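# Lift one staple stick from its box onto the table

## Task

Remove a single stick of staples from the staple box and set it down on the table with its legs pointing down, placed far enough away that it touches neither the box's tray nor its sleeve.

## Robot and tools

Robot: two arms, left_arm and right_arm, each with a two-finger parallel gripper and a wrist camera (cam_left_wrist and cam_right_wrist, both 672x504). Calibrated bases in the scene frame: left_arm at (-0.006, +0.367, +0.014) m, right_arm at (+0.025, -0.317, +0.023) m, both facing almost straight along +x. A camera stand sits behind the arms. Loose objects can occasionally get a short shove from outside.

Frame: the scene frame has its origin at table-top height, halfway between the nominal bases; +x points out over the table, +z up, and left_arm is on the +y side (this has nothing to do with left or right in an image). Reported positions (m), quaternions (wxyz), hand poses and targets are all in this frame and may be off by a few cm. A gripper's fingers point along its own +z and part along its own y; end_effector_position is the spot between the pads, about 1 cm short of the fingertips.

Row format (shared by execute_actions and move): 14 numbers, each in [-1, 1], always for both arms: left dx, dy, dz, rx, ry, rz, opening, then right dx, dy, dz, rx, ry, rz, opening. The six pose numbers are offsets, not poses: they are measured along scene axes from that arm's Hand target as it stood when the action or move began. Scale: 1.0 = 0.6 m for dx/dy/dz and 180 degrees for the rotation vector rx/ry/rz, which turns the gripper about its Hand target position. Sending six zeros re-requests the current Hand target. The opening is absolute, not an offset: +1 fully open (0.094 m), -1 closed. A 0 there means half open, so to keep a gripper as it is, resend its current opening (shown under Tool commands).

execute_actions(actions, cameras): actions is a list of actions; each action is a list of up to 15 rows, one per 1/30 s step, and a short list repeats its last row to fill 15 steps. Every row in an action counts from the same start pose, but the next action starts from the new Hand target, so repeating an offset keeps moving. An empty list returns state plus all camera images. cameras: list of names, ["all"], or [] ; an unknown name invalidates the call.

move(target, speed, blend, opening_speed, grip_force, blocking, cameras): straight-line path for each gripper. target is one 14-number row or a list of up to 15 rows; every row is an offset from the Hand targets at the move's start. speed: m/s, 0.002 to 2.9 (default 0.25), rotation capped at twice that in rad/s; one value or one per target. blend: corner rounding radius in m for lists (0 = full stop at each). opening_speed: rate of the commanded opening on the -1..+1 scale per second, at least 0.2; use it for gentle closing. grip_force: N per pad, 10 to 50, one value or one per arm; it persists, and lower force closes slowly. blocking=false returns early while the move continues. A move is capped at 10 s and does not avoid obstacles or the other arm. Its result adds a move: line: done, off_target, moving, held, fault, plus limits=paced (pose clipped) or limits=held (steps withheld). done means at rest within 10 mm and 2 degrees, and says nothing about contact.

wait(seconds): 0 to 10; lets a running move continue. stop(): brakes the running move. zoom_image(camera, region): camera is cam_left_wrist or cam_right_wrist, region [x0, y0, x1, y1] in pixels from the top-left, at most 504 x 504, from the latest images. read_manual(section="licences") only returns licence text. finished_scene(scene): scene 1 or 2; ends the scene irreversibly, so make no further call in that reply. Scene 1 is a practice run, but damage there still counts.

Results: Hand target (the last command after clipping, which the next offsets start from), end_effector_position and quat, grip_measured (same scale as the opening; reads slightly wide when empty, a few mm narrow when squeezing), Joint positions (last number is finger opening in m), Joint velocities (may be reported as within noise), joint torques (include gravity, noisy), Tool commands, and warnings such as MOTOR HOT or OVER-TEMPERATURE FAULT.

Behaviour: each step the commanded orientation is clipped to within 40 degrees of the measured one. The gripper often comes to rest a few cm from its command; sending the next action (even zeros) asks again, or add the gap as an offset. An arm blocked by something keeps pressing until commanded back past its gripper. The fingers go to where grip_measured reads the commanded value, and force climbs steeply once they touch. To release, command well above grip_measured.

Avoid: dropping the stick or releasing it while it moves; anything leaving the table; fast contact, slams or hard pressing on the box or table; any contact between the two arms, grippers or wrist cameras, including one gripper closing on the other's fingers; strain on a camera cable; paths passing close to an arm's own base; and long holds at full stretch or pushing at unreachable poses, which heat motors (a fault at 90 °C folds that arm for the rest of the scene).

Each tool is called after ">>>" by a JSON object that holds its "method" and its "body".

## Session

>>> {"method": "execute_actions", "body": {"actions": []}}

Scene clock: 0.00 s.
left_arm: end_effector_position=(+0.2662, +0.1829, +0.2439) grip_measured=+1.000 end_effector_quat_wxyz=(+0.330, -0.036, +0.888, -0.318) | right_arm: end_effector_position=(+0.2854, -0.1856, +0.1327) grip_measured=+1.000 end_effector_quat_wxyz=(+0.310, -0.077, +0.937, +0.144)
Joint positions: left_arm=[-0.444 0.998 0.897 -0.531 0.187 -0.671 0.094] | right_arm=[0.407 1.024 0.614 -0.466 -0.058 0.284 0.094]
Joint velocities: within noise
Joint torques (N m): no reading
Heat: left arm: 36 °C; right arm: 30 °C.
Hand target: left_arm +0.2673, +0.1822, +0.2544; +0.342, -0.033, +0.882, -0.324 | right_arm +0.2889, -0.1841, +0.1405; +0.321, -0.078, +0.932, +0.148
Tool commands: left_gripper/opening=+1.0 right_gripper/opening=+1.0

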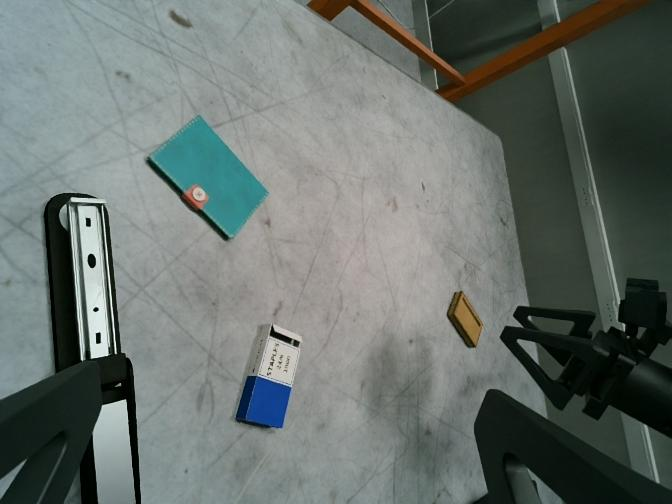

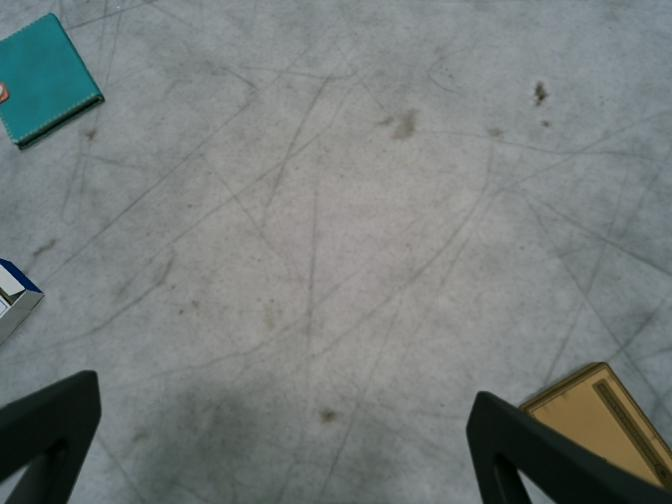

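>>> {"method": "zoom_image", "body": {"camera": "cam_left_wrist", "region": [200, 300, 340, 440]}}

>>> {"method": "zoom_image", "body": {"camera": "cam_right_wrist", "region": [0, 230, 120, 350]}}

Scaled by 3.600 from the camera's 672x504 image, which has a finer 960x720 frame.

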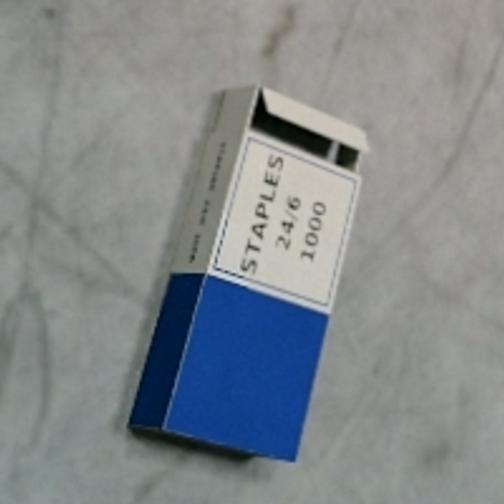

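Scaled by 4.200 from the camera's 672x504 image, which has a finer 960x720 frame.

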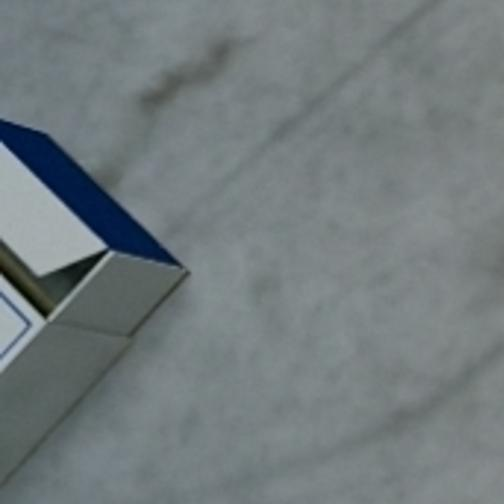

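>>> {"method": "move", "body": {"target": [-0.08,0.1,0,0,0,0,1,0.0,0.22,0.08,0,0,0,1], "cameras": ["all"]}}

>>> {"method": "zoom_image", "body": {"camera": "cam_right_wrist", "region": [60, 150, 400, 490]}}

Scene clock: 2.17 s.
left_arm: end_effector_position=(+0.2214, +0.2421, +0.2571) grip_measured=+1.000 end_effector_quat_wxyz=(+0.345, -0.037, +0.881, -0.322) | right_arm: end_effector_position=(+0.2836, -0.0548, +0.1807) grip_measured=+1.000 end_effector_quat_wxyz=(+0.311, -0.084, +0.935, +0.149)
Joint positions: left_arm=[-0.189 0.734 0.856 -0.763 0.386 -0.52 0.094] | right_arm=[0.882 1.351 1.005 -0.554 0.234 0.643 0.094]
Joint torques (N m): left_arm=[0.65 -0.58 6 1.21 0.26 0.14] | right_arm=[0.27 -3.45 8.1 1.34 0.26 0.07]
Heat: left arm: 36 °C; right arm: 31 °C.
Hand target: left_arm +0.2194, +0.2423, +0.2545; +0.342, -0.033, +0.882, -0.324 | right_arm +0.2888, -0.0521, +0.1885; +0.321, -0.078, +0.932, +0.148
Off the commanded pose: left_arm 0.003 m, 1 deg | right_arm 0.010 m, 1 deg.
move: done

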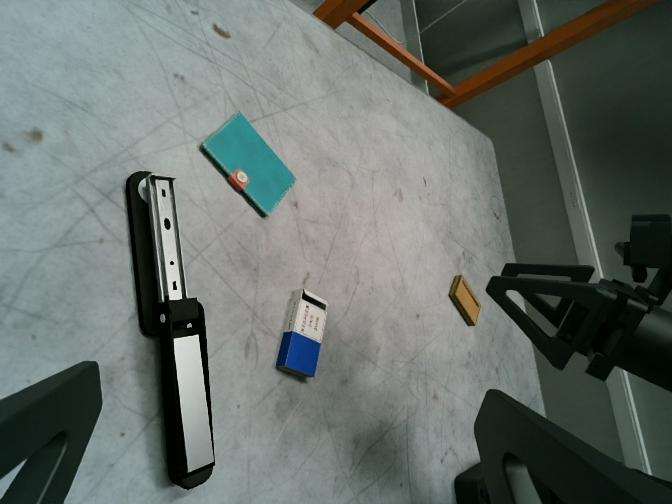

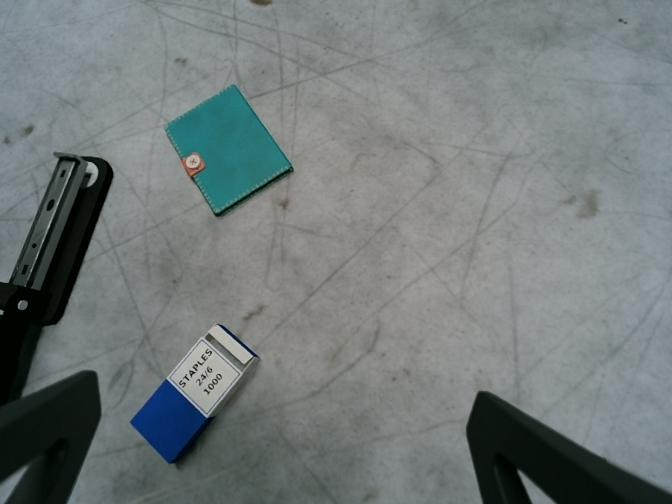

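Scaled by 1.482 from the camera's 672x504 image, which has a finer 960x720 frame.

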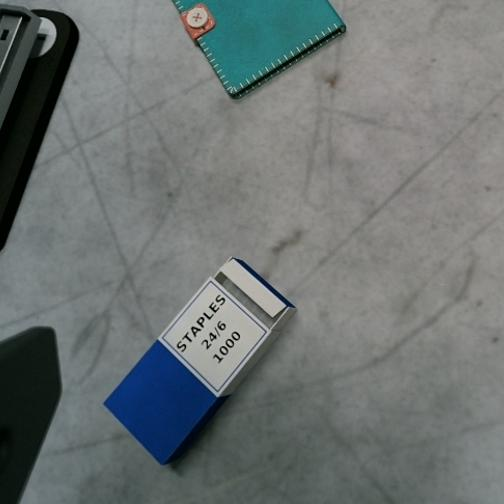

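>>> {"method": "move", "body": {"target": [-0.117,-0.3167,-0.158,0.1987,-0.0384,-0.0145,1,0.025,0.1,-0.08,-0.072,0.165,-0.134,1], "cameras": ["all"]}}

Scene clock: 5.50 s.
left_arm: end_effector_position=(+0.1459, +0.0576, +0.1479) grip_measured=+1.000 end_effector_quat_wxyz=(+0.366, +0.121, +0.922, -0.042) | right_arm: end_effector_position=(+0.2992, +0.0083, +0.1427) grip_measured=+1.000 end_effector_quat_wxyz=(+0.086, +0.114, +0.990, -0.005)
Joint positions: left_arm=[-1.41 1.541 1.098 -0.813 -0.698 -1.086 0.094] | right_arm=[0.912 2.103 1.946 -1.335 0.155 1.156 0.094]
Joint torques (N m): left_arm=[-0.55 -6.34 9.31 0.4 -0.68 -0.11] | right_arm=[-0.49 -7.99 6.97 0.35 0.12 0.08]
Heat: left arm: 37 °C; right arm: 31 °C.
Hand target: left_arm +0.1490, +0.0523, +0.1597; +0.380, +0.113, +0.917, -0.046 | right_arm +0.3039, +0.0079, +0.1406; +0.086, +0.121, +0.989, -0.011
Off the commanded pose: left_arm 0.013 m, 2 deg | right_arm 0.005 m, 1 deg.
move: off_target (left_arm)

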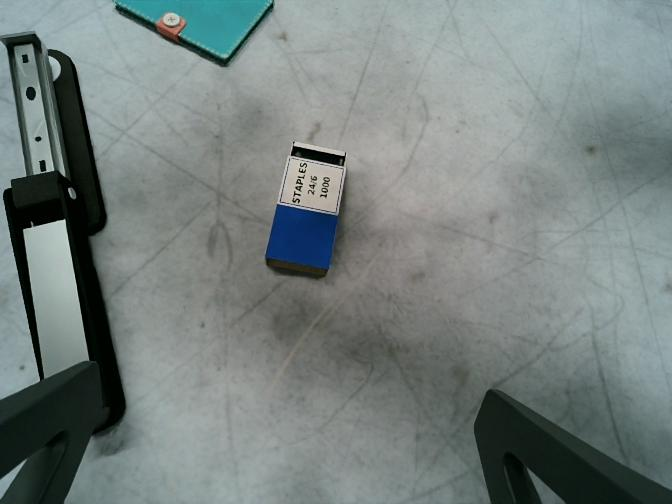

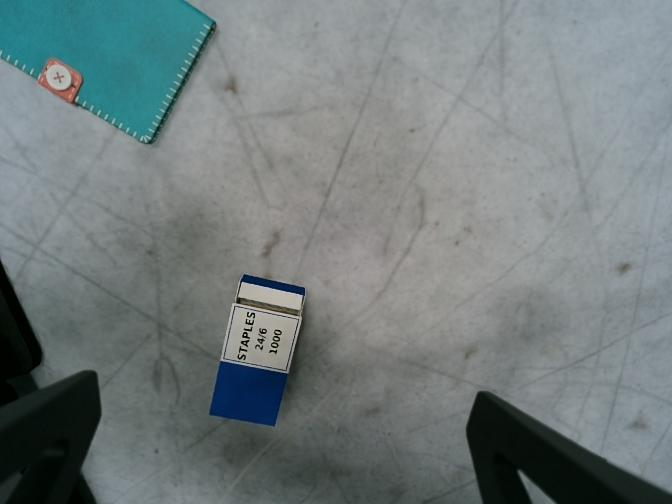

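>>> {"method": "move", "body": {"target": [0.145,-0.03,-0.175,0,0,0,1,-0.018,0.022,-0.15,0,0,0,1], "cameras": ["all"]}}

Scene clock: 7.20 s.
left_arm: end_effector_position=(+0.2341, +0.0337, +0.0573) grip_measured=+1.000 end_effector_quat_wxyz=(+0.377, +0.110, +0.918, -0.048) | right_arm: end_effector_position=(+0.2919, +0.0204, +0.0568) grip_measured=+1.000 end_effector_quat_wxyz=(+0.083, +0.118, +0.989, -0.007)
Joint positions: left_arm=[-1.154 1.806 0.963 -0.213 -0.614 -0.801 0.094] | right_arm=[0.942 2.162 1.695 -1.037 0.153 1.196 0.094]
Joint torques (N m): left_arm=[0.32 -8.31 5.07 1.05 -0.32 0.13] | right_arm=[0.23 -8.87 4.67 0.57 0.16 0.07]
Heat: left arm: 37 °C; right arm: 31 °C.
Hand target: left_arm +0.2361, +0.0342, +0.0546; +0.380, +0.113, +0.917, -0.046 | right_arm +0.2930, +0.0211, +0.0505; +0.086, +0.121, +0.989, -0.011
Off the commanded pose: left_arm 0.003 m, 1 deg | right_arm 0.006 m, 1 deg.
move: done

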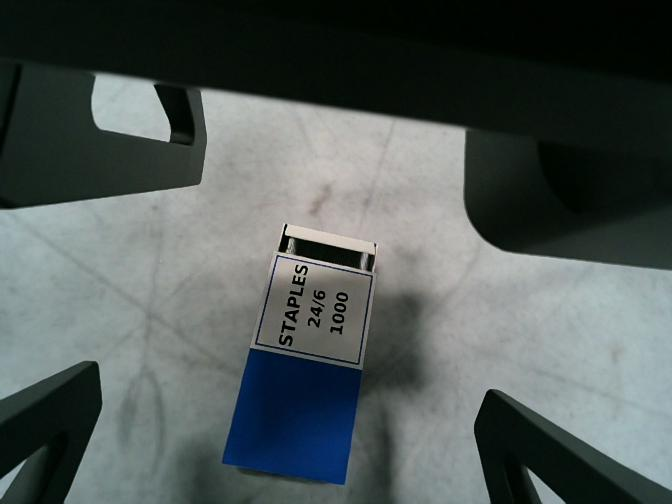

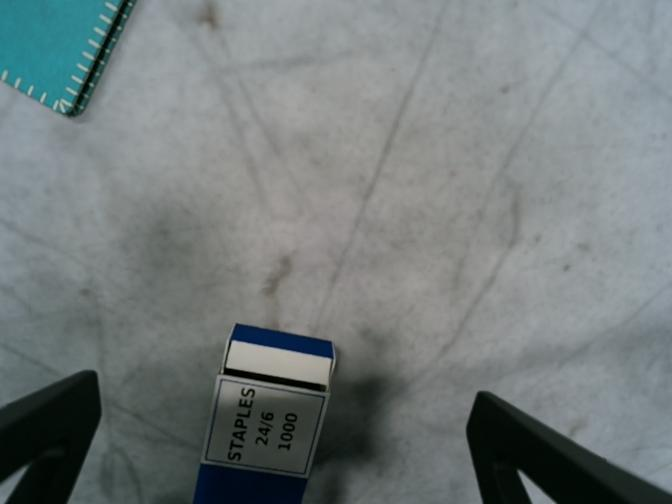

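>>> {"method": "move", "body": {"target": [0.018,-0.014,-0.065,0,0,0,1,0,0.006,-0.065,0,0,0,1], "speed": 0.12, "cameras": ["all"]}}

Scene clock: 8.07 s.
left_arm: end_effector_position=(+0.2348, +0.0318, +0.0496) grip_measured=+1.000 end_effector_quat_wxyz=(+0.378, +0.110, +0.918, -0.048) | right_arm: end_effector_position=(+0.2926, +0.0199, +0.0568) grip_measured=+1.000 end_effector_quat_wxyz=(+0.083, +0.119, +0.989, -0.007)
Joint positions: left_arm=[-1.154 1.83 0.956 -0.179 -0.614 -0.799 0.094] | right_arm=[0.94 2.162 1.695 -1.037 0.153 1.196 0.094]
Joint torques (N m): left_arm=[0.8 -7.92 5.19 1.09 -0.31 0.17] | right_arm=[0.23 -10.09 4.82 0.45 0.05 0]
Heat: left arm: 37 °C; right arm: 31 °C.
Hand target: left_arm +0.2385, +0.0323, +0.0456; +0.380, +0.113, +0.917, -0.046 (not the last commanded pose) | right_arm +0.2919, +0.0204, +0.0568; +0.083, +0.118, +0.989, -0.006 (not the last commanded pose)
Off the commanded pose: left_arm 0.037 m, 0 deg | right_arm 0.045 m, 1 deg.
move: held (right_arm; a check stopped the path), off_target (left_arm; braked when a check withheld steps of right_arm); limits=held
pose unreachable (right arm): on one or more control steps of this call, first in action 0 (counted from 0), this arm could not follow its commanded pose, so it was not sent that pose on those steps. It may still have moved: this result reports where it is.
cause: moving toward the commanded pose would bring a part of the arm too close to another arm (this arm's wrist (the part past joint 5) and the left arm's wrist camera, 14 mm apart when this arm was first held).

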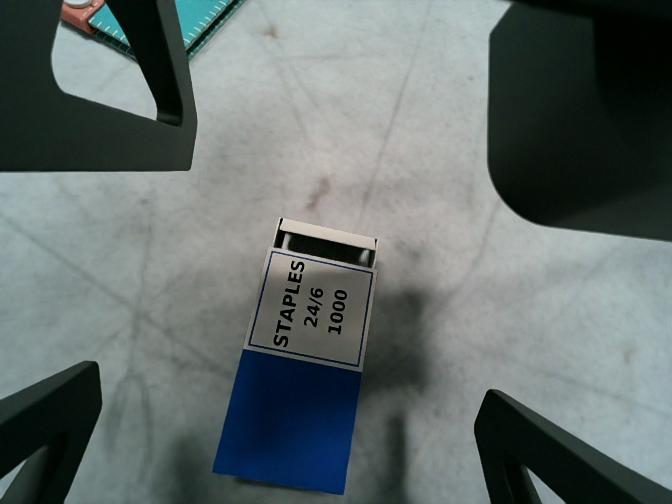

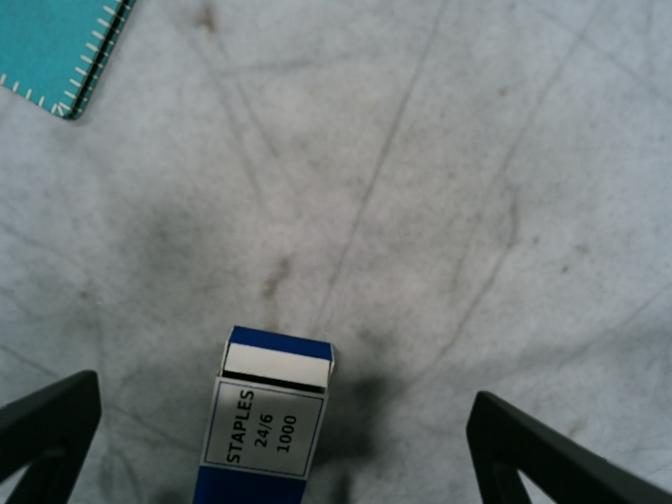

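>>> {"method": "move", "body": {"target": [[0,-0.005,0,-0.023,-0.091,0,1,0,0.006,0.02,0.027,0.108,0,1],[0.004,-0.01,-0.052,-0.023,-0.091,0,1,0,0.006,-0.01,0.027,0.108,0,1]], "speed": 0.15, "cameras": ["all"]}}

Scene clock: 11.17 s.
left_arm: end_effector_position=(+0.2411, +0.0224, +0.0179) grip_measured=+1.000 end_effector_quat_wxyz=(+0.506, +0.101, +0.853, -0.073) | right_arm: end_effector_position=(+0.2918, +0.0255, +0.0608) grip_measured=+1.000 end_effector_quat_wxyz=(-0.084, +0.119, +0.989, +0.022)
Joint positions: left_arm=[-1.224 2.03 0.767 0.465 -0.842 -0.678 0.094] | right_arm=[0.818 2.309 1.955 -1.277 -0.163 1.073 0.094]
Joint torques (N m): left_arm=[-0.39 -8.4 3.7 1.15 -0.52 0.08] | right_arm=[-0.16 -9.25 4.45 0.3 -0.16 -0.06]
Heat: left arm: 37 °C; right arm: 31 °C.
Hand target: left_arm +0.2409, +0.0263, +0.0143; +0.510, +0.105, +0.851, -0.063 | right_arm +0.2920, +0.0241, +0.0508; -0.090, +0.119, +0.989, +0.016
Off the commanded pose: left_arm 0.005 m, 1 deg | right_arm 0.010 m, 1 deg.
move: done

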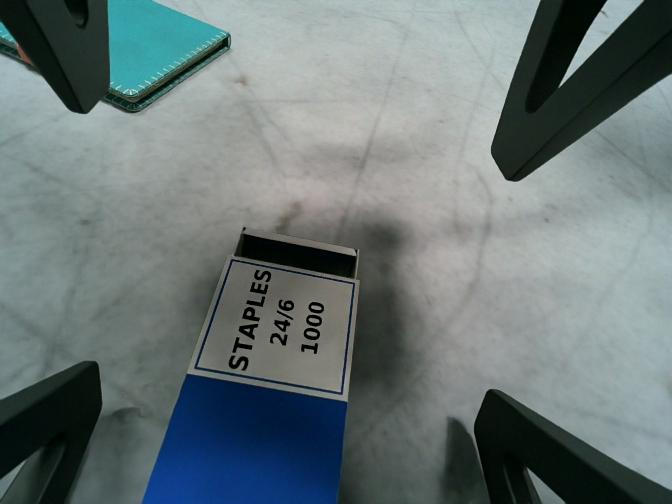

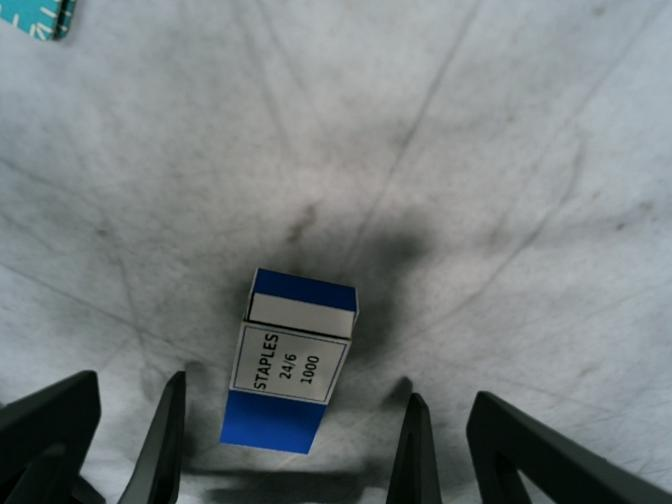

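>>> {"method": "move", "body": {"target": [[0.004,0.0165,0,0,0,0,1,0,0,0,0,0,0,1],[0.004,0.0165,0,0,0,0,-0.27,0,0,0,0,0,0,1]], "opening_speed": 0.6, "speed": 0.1, "cameras": ["all"]}}

Scene clock: 14.60 s.
left_arm: end_effector_position=(+0.2405, +0.0312, +0.0134) grip_measured=-0.226 end_effector_quat_wxyz=(+0.508, +0.107, +0.852, -0.068) | right_arm: end_effector_position=(+0.2919, +0.0255, +0.0608) grip_measured=+1.000 end_effector_quat_wxyz=(-0.084, +0.119, +0.989, +0.022)
Joint positions: left_arm=[-1.219 2.03 0.728 0.506 -0.842 -0.659 0.036] | right_arm=[0.818 2.309 1.955 -1.277 -0.163 1.073 0.094]
Joint torques (N m): left_arm=[0.75 -9.66 3.29 1.13 -0.39 0.1] | right_arm=[-0.25 -9.28 4.44 0.29 -0.17 -0.03]
Heat: left arm: 37 °C; right arm: 31 °C.
Hand target: left_arm +0.2433, +0.0361, +0.0144; +0.510, +0.105, +0.851, -0.063 | right_arm +0.2920, +0.0241, +0.0508; -0.090, +0.119, +0.989, +0.016
Off the commanded pose: left_arm 0.006 m, 1 deg | right_arm 0.010 m, 1 deg.
move: done

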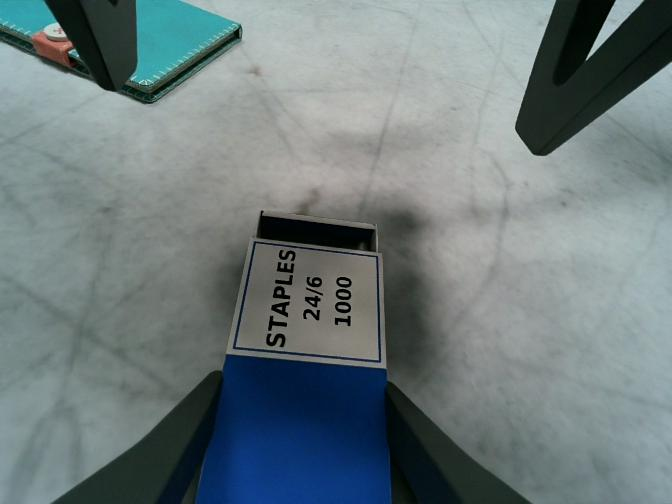

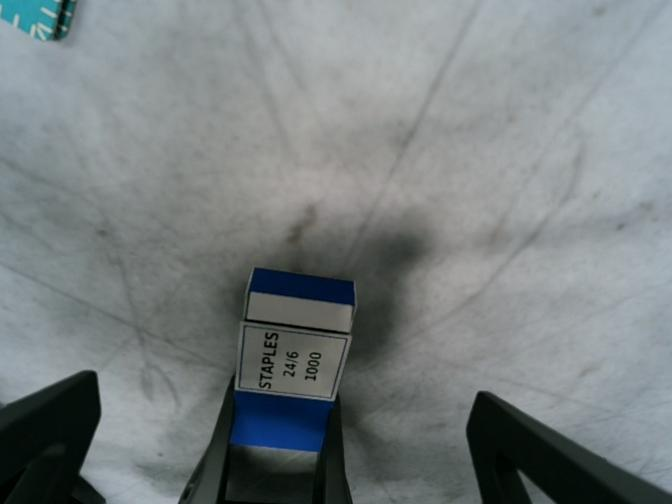

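>>> {"method": "move", "body": {"target": [[0,0,0,0,0,0,-0.27,-0.002,0,-0.068,0,0,0,0.3],[0,0,0,0,0,0,-0.27,-0.002,0,-0.068,0,0,0,-0.29]], "opening_speed": 0.6, "speed": 0.1, "cameras": ["all"]}}

Scene clock: 18.63 s.
left_arm: end_effector_position=(+0.2405, +0.0310, +0.0135) grip_measured=-0.227 end_effector_quat_wxyz=(+0.508, +0.107, +0.852, -0.068) | right_arm: end_effector_position=(+0.2918, +0.0258, +0.0190) grip_measured=-0.242 end_effector_quat_wxyz=(-0.084, +0.119, +0.989, +0.023)
Joint positions: left_arm=[-1.219 2.03 0.728 0.507 -0.841 -0.658 0.036] | right_arm=[0.818 2.345 1.848 -1.135 -0.164 1.073 0.036]
Joint torques (N m): left_arm=[0.73 -9.66 3.28 1.13 -0.4 0.06] | right_arm=[-0.08 -9.48 4.53 0.26 -0.17 -0.01]
Heat: left arm: 36 °C; right arm: 31 °C.
Hand target: left_arm +0.2433, +0.0361, +0.0144; +0.511, +0.105, +0.851, -0.063 | right_arm +0.2908, +0.0241, +0.0100; -0.090, +0.119, +0.989, +0.016
Off the commanded pose: left_arm 0.006 m, 1 deg | right_arm 0.009 m, 1 deg.
move: done

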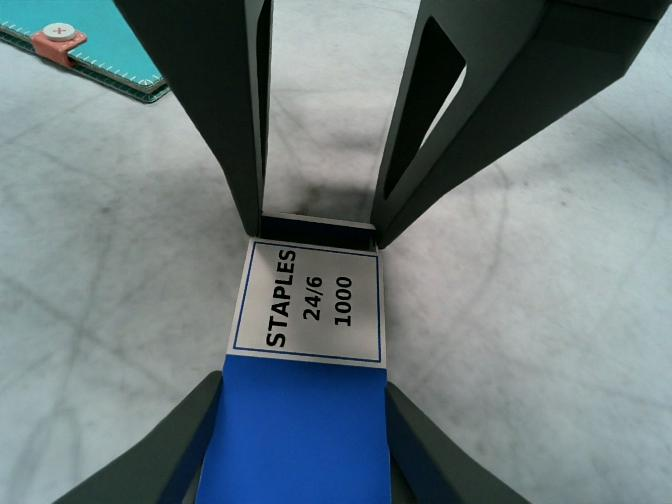

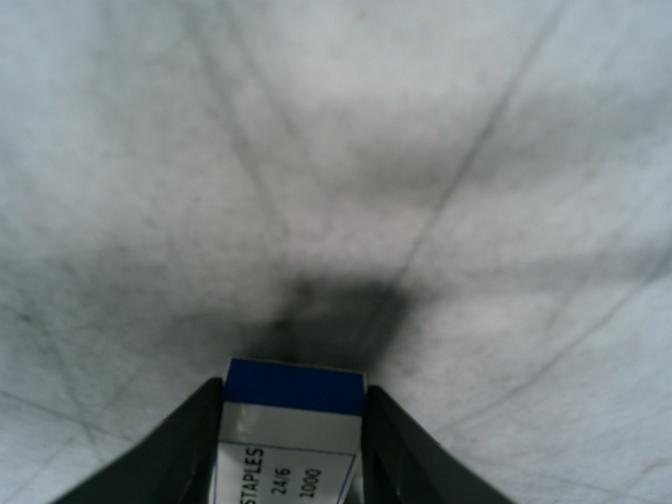

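>>> {"method": "move", "body": {"target": [0,0,0,0,0,0,-0.27,0.073,-0.018,0,0,0,0,-0.3], "speed": 0.06, "cameras": ["all"]}}

>>> {"method": "zoom_image", "body": {"camera": "cam_left_wrist", "region": [180, 50, 430, 300]}}

Scene clock: 20.00 s.
left_arm: end_effector_position=(+0.2445, +0.0303, +0.0156) grip_measured=-0.228 end_effector_quat_wxyz=(+0.510, +0.105, +0.851, -0.072) | right_arm: end_effector_position=(+0.3015, +0.0252, +0.0212) grip_measured=-0.248 end_effector_quat_wxyz=(-0.135, +0.112, +0.984, +0.029)
Joint positions: left_arm=[-1.207 2.03 0.728 0.528 -0.834 -0.644 0.036] | right_arm=[0.767 2.436 2.001 -1.261 -0.248 1 0.035]
Joint torques (N m): left_arm=[-0.34 -9.68 3.29 0.96 -0.46 -0.09] | right_arm=[-2.84 -9.42 6.98 0.39 0.75 -0.13]
Heat: left arm: 36 °C; right arm: 31 °C.
Hand target: left_arm +0.2434, +0.0361, +0.0144; +0.510, +0.105, +0.851, -0.063 | right_arm +0.3345, +0.0133, +0.0100; -0.090, +0.119, +0.989, +0.016
Off the commanded pose: left_arm 0.006 m, 1 deg | right_arm 0.037 m, 6 deg.
move: off_target (right_arm)

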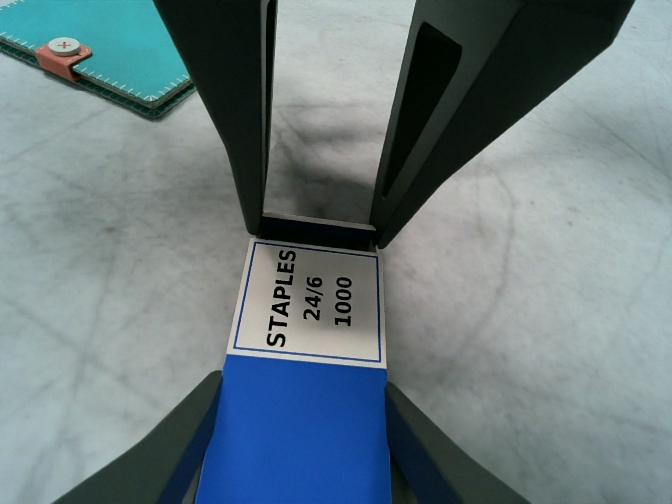

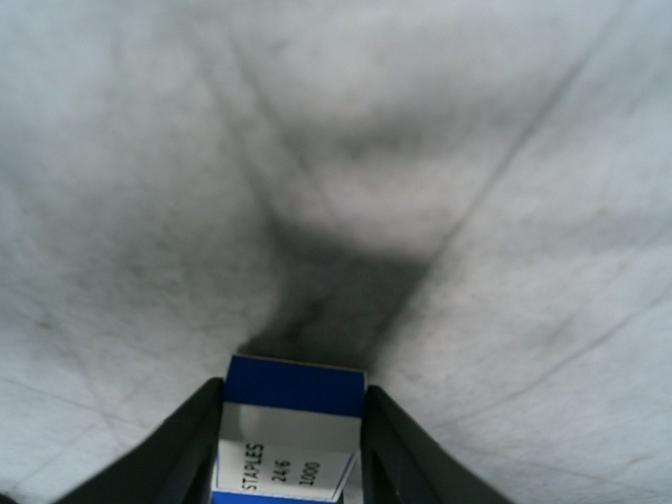

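Scaled by 2.016 from the camera's 672x504 image, which has a finer 960x720 frame.

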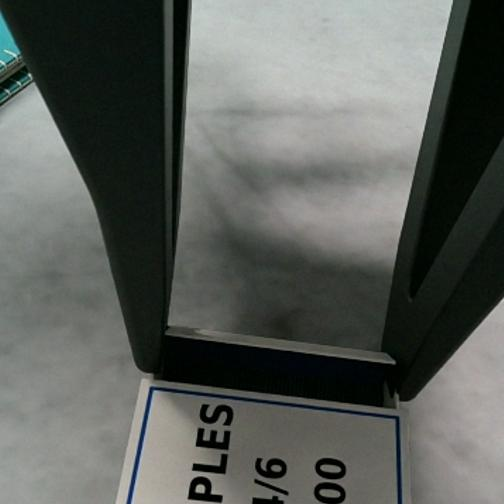

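>>> {"method": "move", "body": {"target": [0,0,0,0,0,0,-0.236,-0.03,0.01,0,0,0,0,-0.31], "opening_speed": 0.3, "speed": 0.06}}

>>> {"method": "move", "body": {"target": [0,0,0,0,0,0,-0.236,0.06,-0.015,0,0,0,0,-0.31], "speed": 0.06, "cameras": ["all"]}}

Scene clock: 22.20 s.
left_arm: end_effector_position=(+0.2437, +0.0299, +0.0142) grip_measured=-0.228 end_effector_quat_wxyz=(+0.507, +0.108, +0.852, -0.072) | right_arm: end_effector_position=(+0.2995, +0.0251, +0.0178) grip_measured=-0.248 end_effector_quat_wxyz=(-0.134, +0.118, +0.984, +0.025)
Joint positions: left_arm=[-1.207 2.03 0.728 0.523 -0.827 -0.644 0.036] | right_arm=[0.772 2.436 1.988 -1.25 -0.243 1.016 0.035]
Joint torques (N m): left_arm=[-0.32 -9.68 3.29 1.01 -0.55 -0.09] | right_arm=[-0.34 -11.58 3.29 0.6 0.67 0.02]
Heat: left arm: 36 °C; right arm: 32 °C.
Hand target: left_arm +0.2434, +0.0362, +0.0144; +0.511, +0.104, +0.851, -0.063 | right_arm +0.3166, +0.0193, +0.0100; -0.090, +0.119, +0.989, +0.016
Off the commanded pose: left_arm 0.006 m, 1 deg | right_arm 0.020 m, 5 deg.
move: off_target (right_arm)

Scene clock: 23.37 s.
left_arm: end_effector_position=(+0.2469, +0.0290, +0.0176) grip_measured=-0.228 end_effector_quat_wxyz=(+0.512, +0.100, +0.849, -0.078) | right_arm: end_effector_position=(+0.3052, +0.0241, +0.0240) grip_measured=-0.248 end_effector_quat_wxyz=(-0.158, +0.112, +0.981, +0.025)
Joint positions: left_arm=[-1.201 2.03 0.728 0.546 -0.83 -0.642 0.036] | right_arm=[0.748 2.491 2.101 -1.348 -0.276 0.972 0.035]
Joint torques (N m): left_arm=[-0.92 -9.69 3.28 0.84 -0.51 -0.11] | right_arm=[-3.84 -9.77 7.3 0.6 1.06 -0.13]
Heat: left arm: 36 °C; right arm: 32 °C.
Hand target: left_arm +0.2433, +0.0361, +0.0144; +0.510, +0.105, +0.851, -0.063 | right_arm +0.3525, +0.0104, +0.0100; -0.090, +0.119, +0.989, +0.016
Off the commanded pose: left_arm 0.009 m, 2 deg | right_arm 0.051 m, 8 deg.
move: off_target (right_arm)

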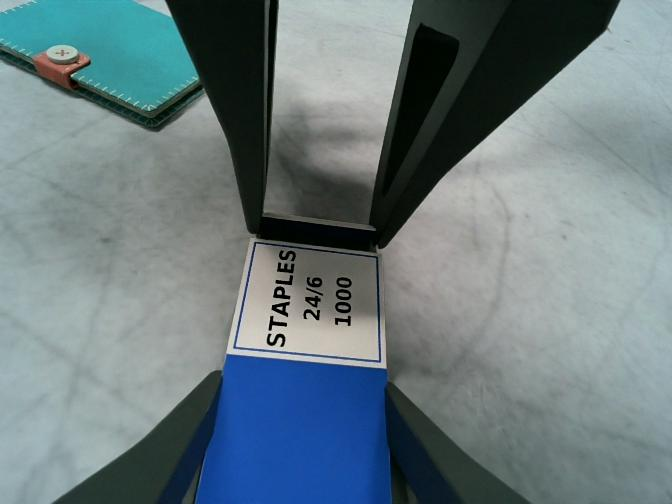

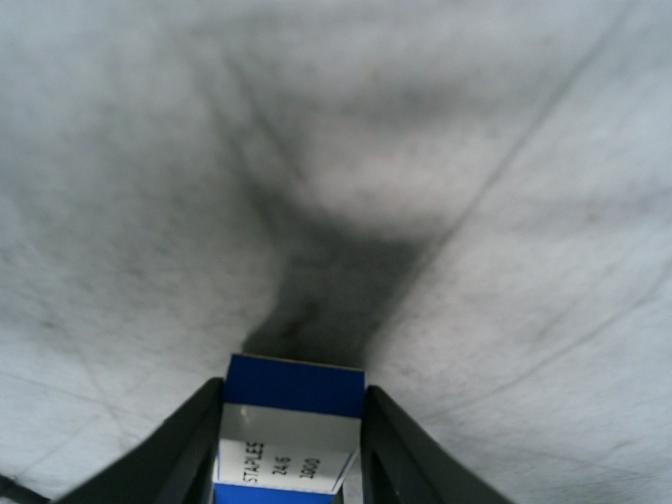

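>>> {"method": "move", "body": {"target": [[0,0,0,0,0,0,-0.236,-0.075,0.02,0.01,0,0,0,-0.31],[0,0,0,0,0,0,-0.15,-0.075,0.02,0.01,0,0,0,-0.15],[0,0,0,0,0,0,-0.15,-0.065,0.017,0.01,0.014,0.055,0,-0.15]], "opening_speed": 0.6, "speed": 0.08, "cameras": ["all"]}}

>>> {"method": "zoom_image", "body": {"camera": "cam_left_wrist", "region": [180, 50, 430, 300]}}

Scene clock: 27.27 s.
left_arm: end_effector_position=(+0.2454, +0.0306, +0.0141) grip_measured=-0.151 end_effector_quat_wxyz=(+0.506, +0.106, +0.853, -0.073) | right_arm: end_effector_position=(+0.3127, +0.0208, +0.0217) grip_measured=-0.152 end_effector_quat_wxyz=(-0.169, +0.116, +0.978, +0.031)
Joint positions: left_arm=[-1.201 2.03 0.728 0.525 -0.822 -0.643 0.04] | right_arm=[0.723 2.518 2.136 -1.368 -0.297 0.954 0.04]
Joint torques (N m): left_arm=[-0.94 -9.68 3.29 0.99 -0.6 -0.1] | right_arm=[-0.38 -9.78 6.64 -0.11 -0.32 -0.04]
Heat: left arm: 36 °C; right arm: 32 °C.
Hand target: left_arm +0.2433, +0.0361, +0.0144; +0.510, +0.105, +0.851, -0.063 | right_arm +0.3135, +0.0205, +0.0159; -0.177, +0.118, +0.977, +0.027
Off the commanded pose: left_arm 0.006 m, 1 deg | right_arm 0.006 m, 1 deg.
move: done; target 2's new opening was sent with right_arm's hand 0.008 m and 3 deg from that target

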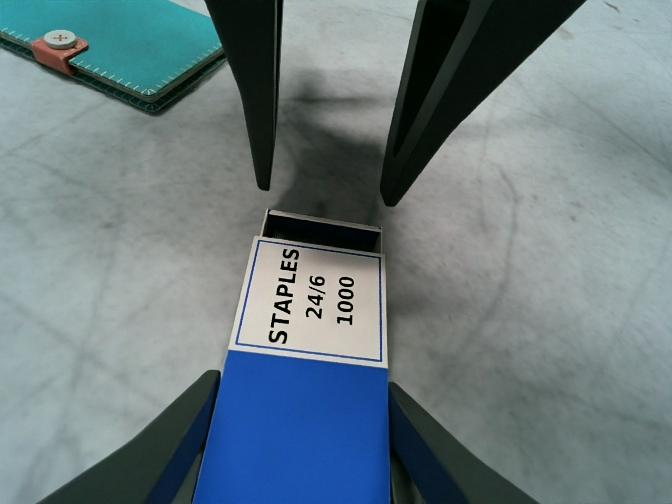

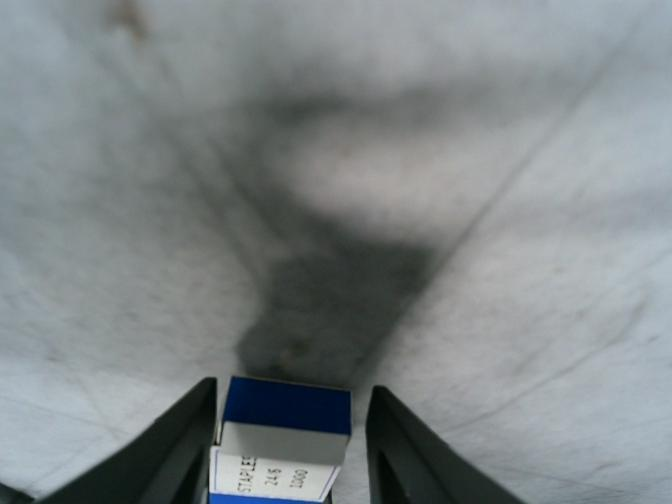

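Scaled by 2.016 from the camera's 672x504 image, which has a finer 960x720 frame.

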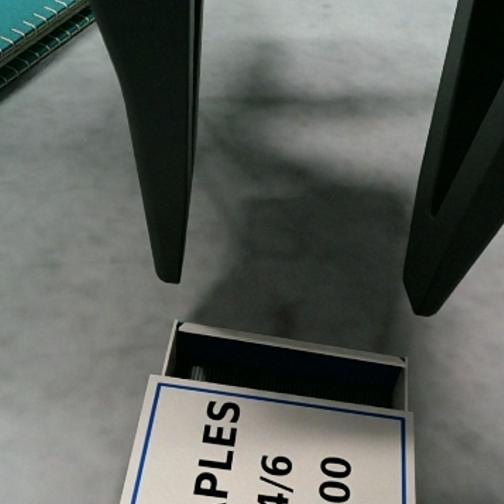

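>>> {"method": "move", "body": {"target": [[0,0,0,0,0,0,-0.15,-0.007,0.002,-0.004,0,0,0,-0.15],[0,0,0,0,0,0,-0.24,-0.007,0.002,-0.004,0,0,0,-0.29],[0,0,0,0,0,0,-0.24,0.06,-0.015,-0.004,0,0,0,-0.29]], "opening_speed": 0.6, "speed": 0.08, "cameras": ["all"]}}

Scene clock: 30.00 s.
left_arm: end_effector_position=(+0.2454, +0.0307, +0.0141) grip_measured=-0.225 end_effector_quat_wxyz=(+0.506, +0.106, +0.853, -0.073) | right_arm: end_effector_position=(+0.3502, +0.0123, +0.0212) grip_measured=-0.288 end_effector_quat_wxyz=(-0.173, +0.120, +0.977, +0.036)
Joint positions: left_arm=[-1.201 2.03 0.728 0.525 -0.822 -0.643 0.036] | right_arm=[0.654 2.67 2.419 -1.516 -0.297 0.889 0.033]
Joint torques (N m): left_arm=[-0.94 -9.68 3.28 1 -0.59 -0.09] | right_arm=[0.09 -10.37 6.6 -0.17 -0.16 -0.06]
Heat: left arm: 36 °C; right arm: 32 °C.
Hand target: left_arm +0.2433, +0.0361, +0.0144; +0.510, +0.105, +0.851, -0.063 | right_arm +0.3496, +0.0116, +0.0136; -0.177, +0.118, +0.977, +0.027
Off the commanded pose: left_arm 0.006 m, 1 deg | right_arm 0.008 m, 1 deg.
move: done

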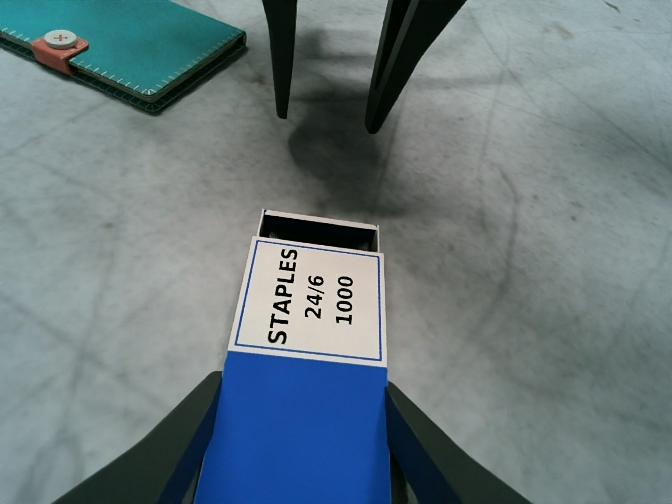

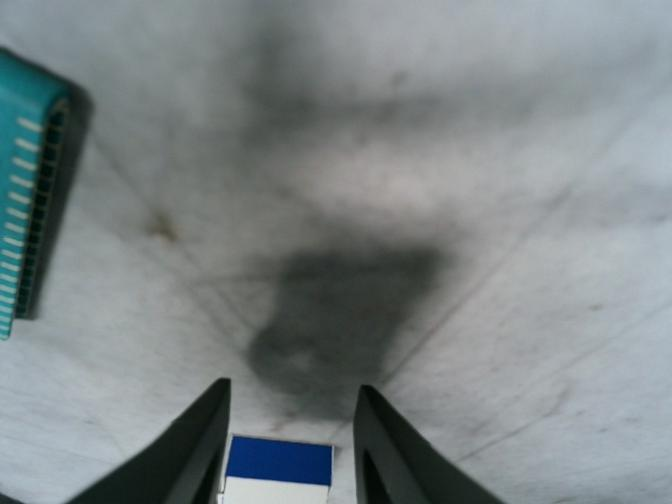

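>>> {"method": "move", "body": {"target": [[0,0,0,0,0,0,-0.24,0.0,0,0,0,0,0,0.1],[0,0,0,0,0,0,-0.24,-0.081,0.017,-0.003,-0.013,-0.054,0,0.1],[0,0,0,0,0,0,-0.24,-0.081,0.017,-0.003,-0.013,-0.054,0,-0.32]], "opening_speed": 0.8, "speed": 0.1, "cameras": ["all"]}}

>>> {"method": "zoom_image", "body": {"camera": "cam_left_wrist", "region": [180, 50, 430, 300]}}

Scene clock: 33.50 s.
left_arm: end_effector_position=(+0.2417, +0.0259, +0.0140) grip_measured=-0.225 end_effector_quat_wxyz=(+0.504, +0.112, +0.853, -0.081) | right_arm: end_effector_position=(+0.3015, +0.0191, +0.0087) grip_measured=-0.318 end_effector_quat_wxyz=(-0.099, +0.119, +0.988, +0.010)
Joint positions: left_arm=[-1.21 2.03 0.728 0.532 -0.81 -0.641 0.036] | right_arm=[0.788 2.407 1.912 -1.179 -0.171 1.04 0.032]
Joint torques (N m): left_arm=[-0.09 -9.68 3.28 0.94 -0.73 -0.11] | right_arm=[0.53 -12.83 3.04 0.34 -0.12 0.1]
Heat: left arm: 36 °C; right arm: 31 °C.
Hand target: left_arm +0.2433, +0.0361, +0.0144; +0.510, +0.105, +0.851, -0.063 | right_arm +0.3010, +0.0217, +0.0118; -0.092, +0.119, +0.989, +0.017
Off the commanded pose: left_arm 0.010 m, 2 deg | right_arm 0.004 m, 1 deg.
move: done

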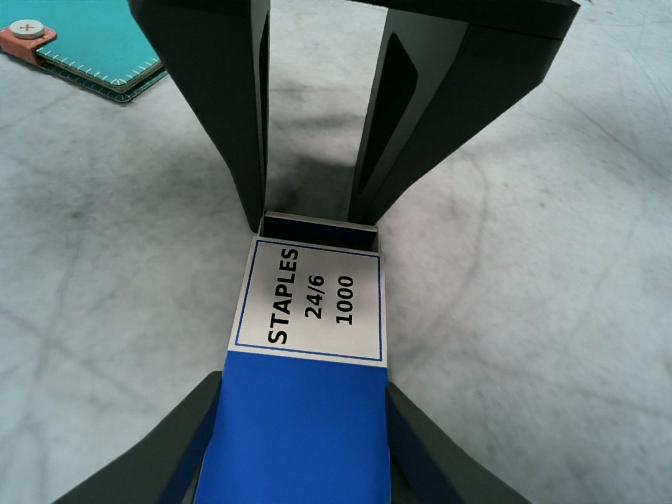

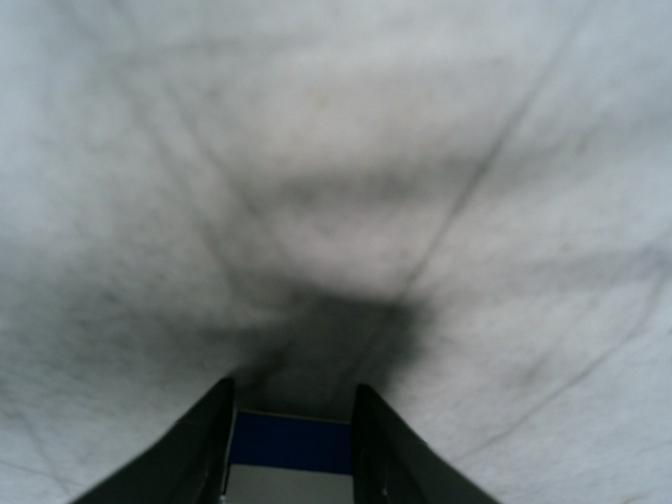

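Scaled by 2.016 from the camera's 672x504 image, which has a finer 960x720 frame.

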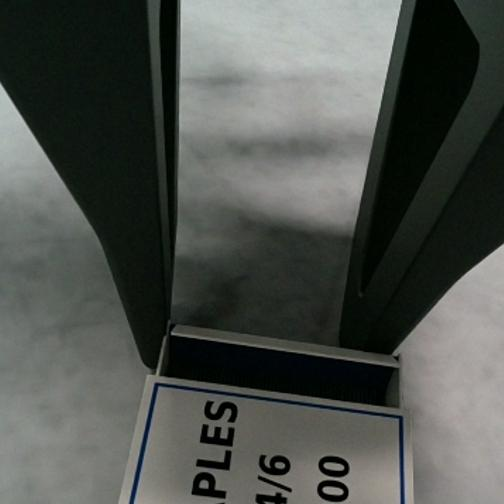

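>>> {"method": "move", "body": {"target": [[0,0,0,0,0,0,-0.24,0.0,0,0.008,0,0,0,0],[0,0,0,0,0,0,-0.24,-0.009,-0.01,0.008,0,0,0,0],[0,0,0,0,0,0,-0.24,-0.009,-0.01,0.008,0,0,0,-0.31]], "opening_speed": 0.8, "speed": 0.1, "cameras": ["all"]}}

>>> {"method": "zoom_image", "body": {"camera": "cam_left_wrist", "region": [180, 50, 430, 300]}}

Scene clock: 35.77 s.
left_arm: end_effector_position=(+0.2417, +0.0263, +0.0139) grip_measured=-0.225 end_effector_quat_wxyz=(+0.504, +0.112, +0.853, -0.080) | right_arm: end_effector_position=(+0.3011, +0.0195, +0.0091) grip_measured=-0.308 end_effector_quat_wxyz=(-0.092, +0.119, +0.988, +0.022)
Joint positions: left_arm=[-1.21 2.03 0.728 0.531 -0.812 -0.641 0.036] | right_arm=[0.788 2.377 1.861 -1.132 -0.174 1.041 0.033]
Joint torques (N m): left_arm=[-0.03 -9.68 3.29 0.95 -0.71 -0.11] | right_arm=[0.51 -13.41 3.06 0.05 -0.08 0.05]
Heat: left arm: 36 °C; right arm: 32 °C.
Hand target: left_arm +0.2434, +0.0362, +0.0144; +0.511, +0.104, +0.851, -0.063 | right_arm +0.2955, +0.0157, +0.0165; -0.092, +0.119, +0.989, +0.017
Off the commanded pose: left_arm 0.010 m, 2 deg | right_arm 0.010 m, 1 deg.
move: done; target 3's new opening was sent with right_arm's hand 0.013 m and 2 deg from that target

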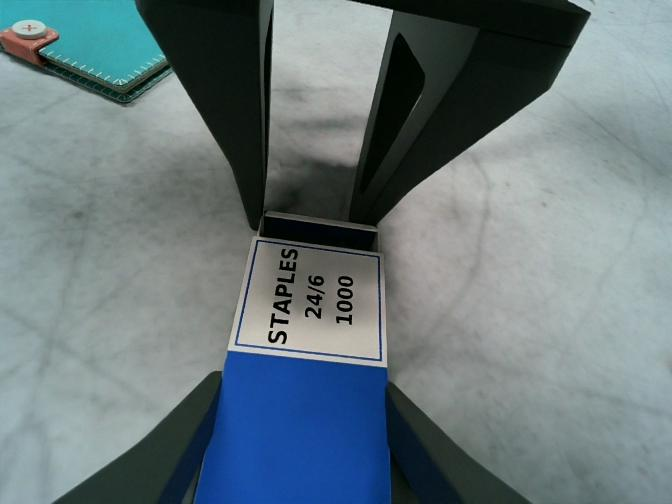

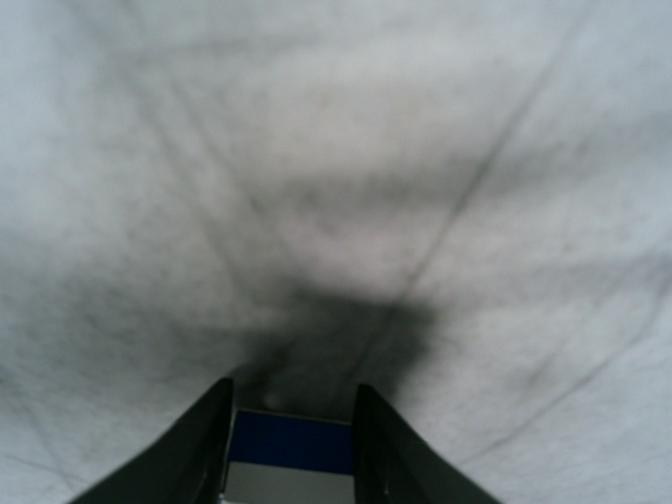

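Scaled by 2.016 from the camera's 672x504 image, which has a finer 960x720 frame.

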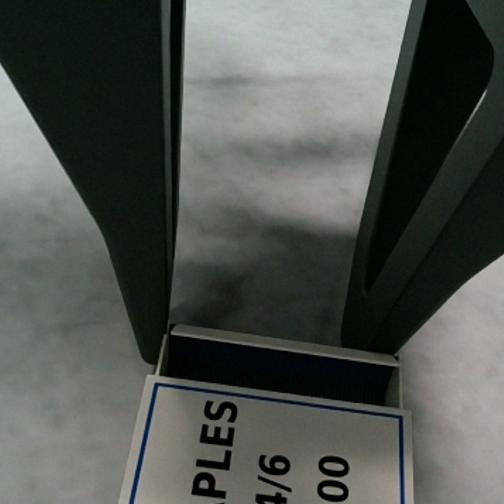

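>>> {"method": "move", "body": {"target": [[0,0,0,0,0,0,-0.24,0.0,0,0,0,0,0,0.4],[0,0,0,0,0,0,-0.24,0,0,0.075,0,0,0,0.4]], "opening_speed": 1, "speed": 0.12, "cameras": ["all"]}}

Scene clock: 38.07 s.
left_arm: end_effector_position=(+0.2423, +0.0284, +0.0141) grip_measured=-0.226 end_effector_quat_wxyz=(+0.506, +0.110, +0.852, -0.075) | right_arm: end_effector_position=(+0.2896, +0.0105, +0.0361) grip_measured=+0.398 end_effector_quat_wxyz=(-0.114, +0.120, +0.986, -0.002)
Joint positions: left_arm=[-1.21 2.03 0.728 0.525 -0.822 -0.643 0.036] | right_arm=[0.79 2.356 1.927 -1.282 -0.181 1.041 0.066]
Joint torques (N m): left_arm=[-0.03 -9.66 3.29 1 -0.59 -0.1] | right_arm=[0.32 -15.02 6.41 -0.05 -0.04 0.06]
Heat: left arm: 36 °C; right arm: 32 °C.
Hand target: left_arm +0.2434, +0.0362, +0.0144; +0.510, +0.104, +0.851, -0.063 | right_arm +0.2956, +0.0157, +0.0615; -0.092, +0.119, +0.989, +0.017
Off the commanded pose: left_arm 0.008 m, 2 deg | right_arm 0.027 m, 3 deg.
move: off_target (right_arm)

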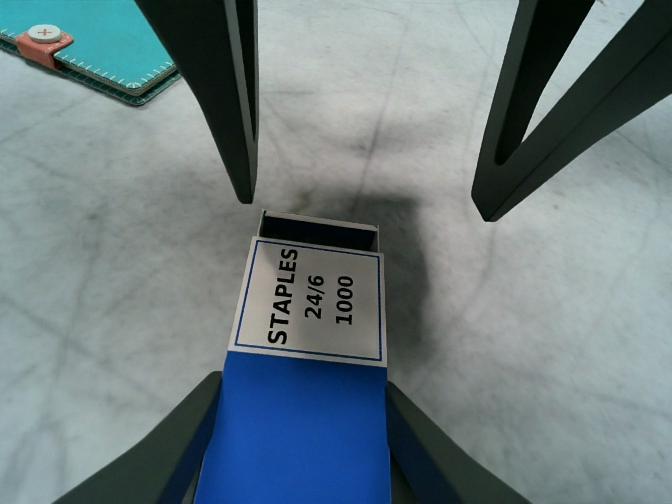

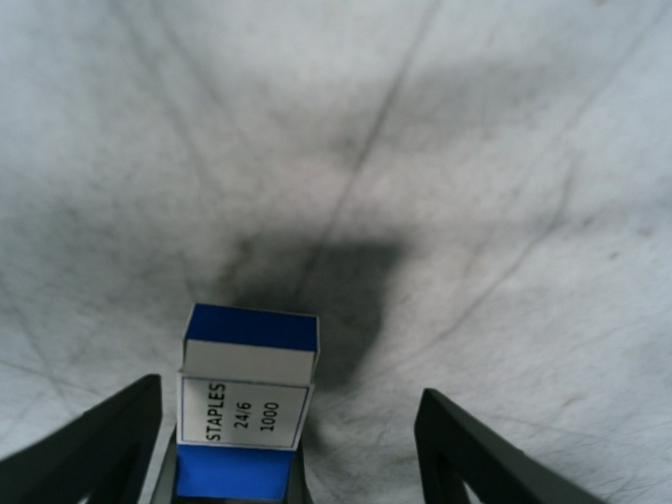

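>>> {"method": "move", "body": {"target": [0,0,0,0,0,0,-0.24,0.0,0.01,0.01,0,0,0,0.4], "speed": 0.12, "cameras": ["cam_right_wrist"]}}

Scene clock: 39.33 s.
left_arm: end_effector_position=(+0.2423, +0.0284, +0.0141) grip_measured=-0.226 end_effector_quat_wxyz=(+0.506, +0.110, +0.852, -0.075) | right_arm: end_effector_position=(+0.2919, +0.0172, +0.0491) grip_measured=+0.398 end_effector_quat_wxyz=(-0.108, +0.119, +0.987, +0.005)
Joint positions: left_arm=[-1.21 2.03 0.728 0.525 -0.822 -0.643 0.036] | right_arm=[0.797 2.356 1.982 -1.318 -0.181 1.048 0.066]
Joint torques (N m): left_arm=[-0.02 -9.66 3.29 0.99 -0.59 -0.1] | right_arm=[0.54 -13.56 6.64 -0.04 -0.03 0.08]
Heat: left arm: 36 °C; right arm: 32 °C.
Hand target: left_arm +0.2434, +0.0362, +0.0144; +0.510, +0.104, +0.851, -0.063 | right_arm +0.2956, +0.0217, +0.0676; -0.092, +0.119, +0.989, +0.017
Off the commanded pose: left_arm 0.008 m, 2 deg | right_arm 0.019 m, 2 deg.
move: off_target (right_arm)
Images, in order (width x height): cam_right_wrist 672x504.

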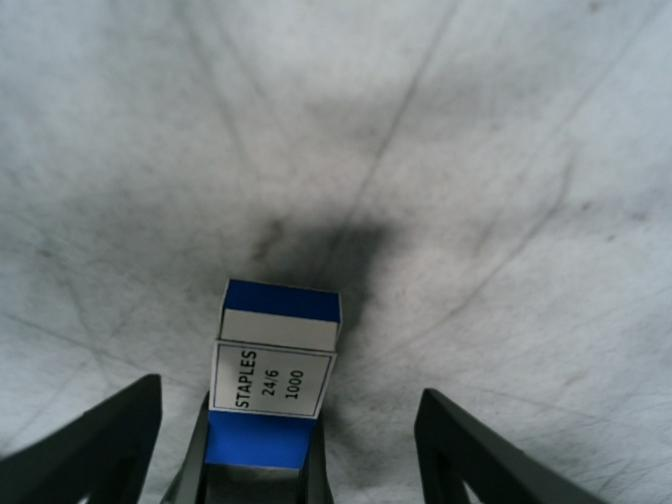

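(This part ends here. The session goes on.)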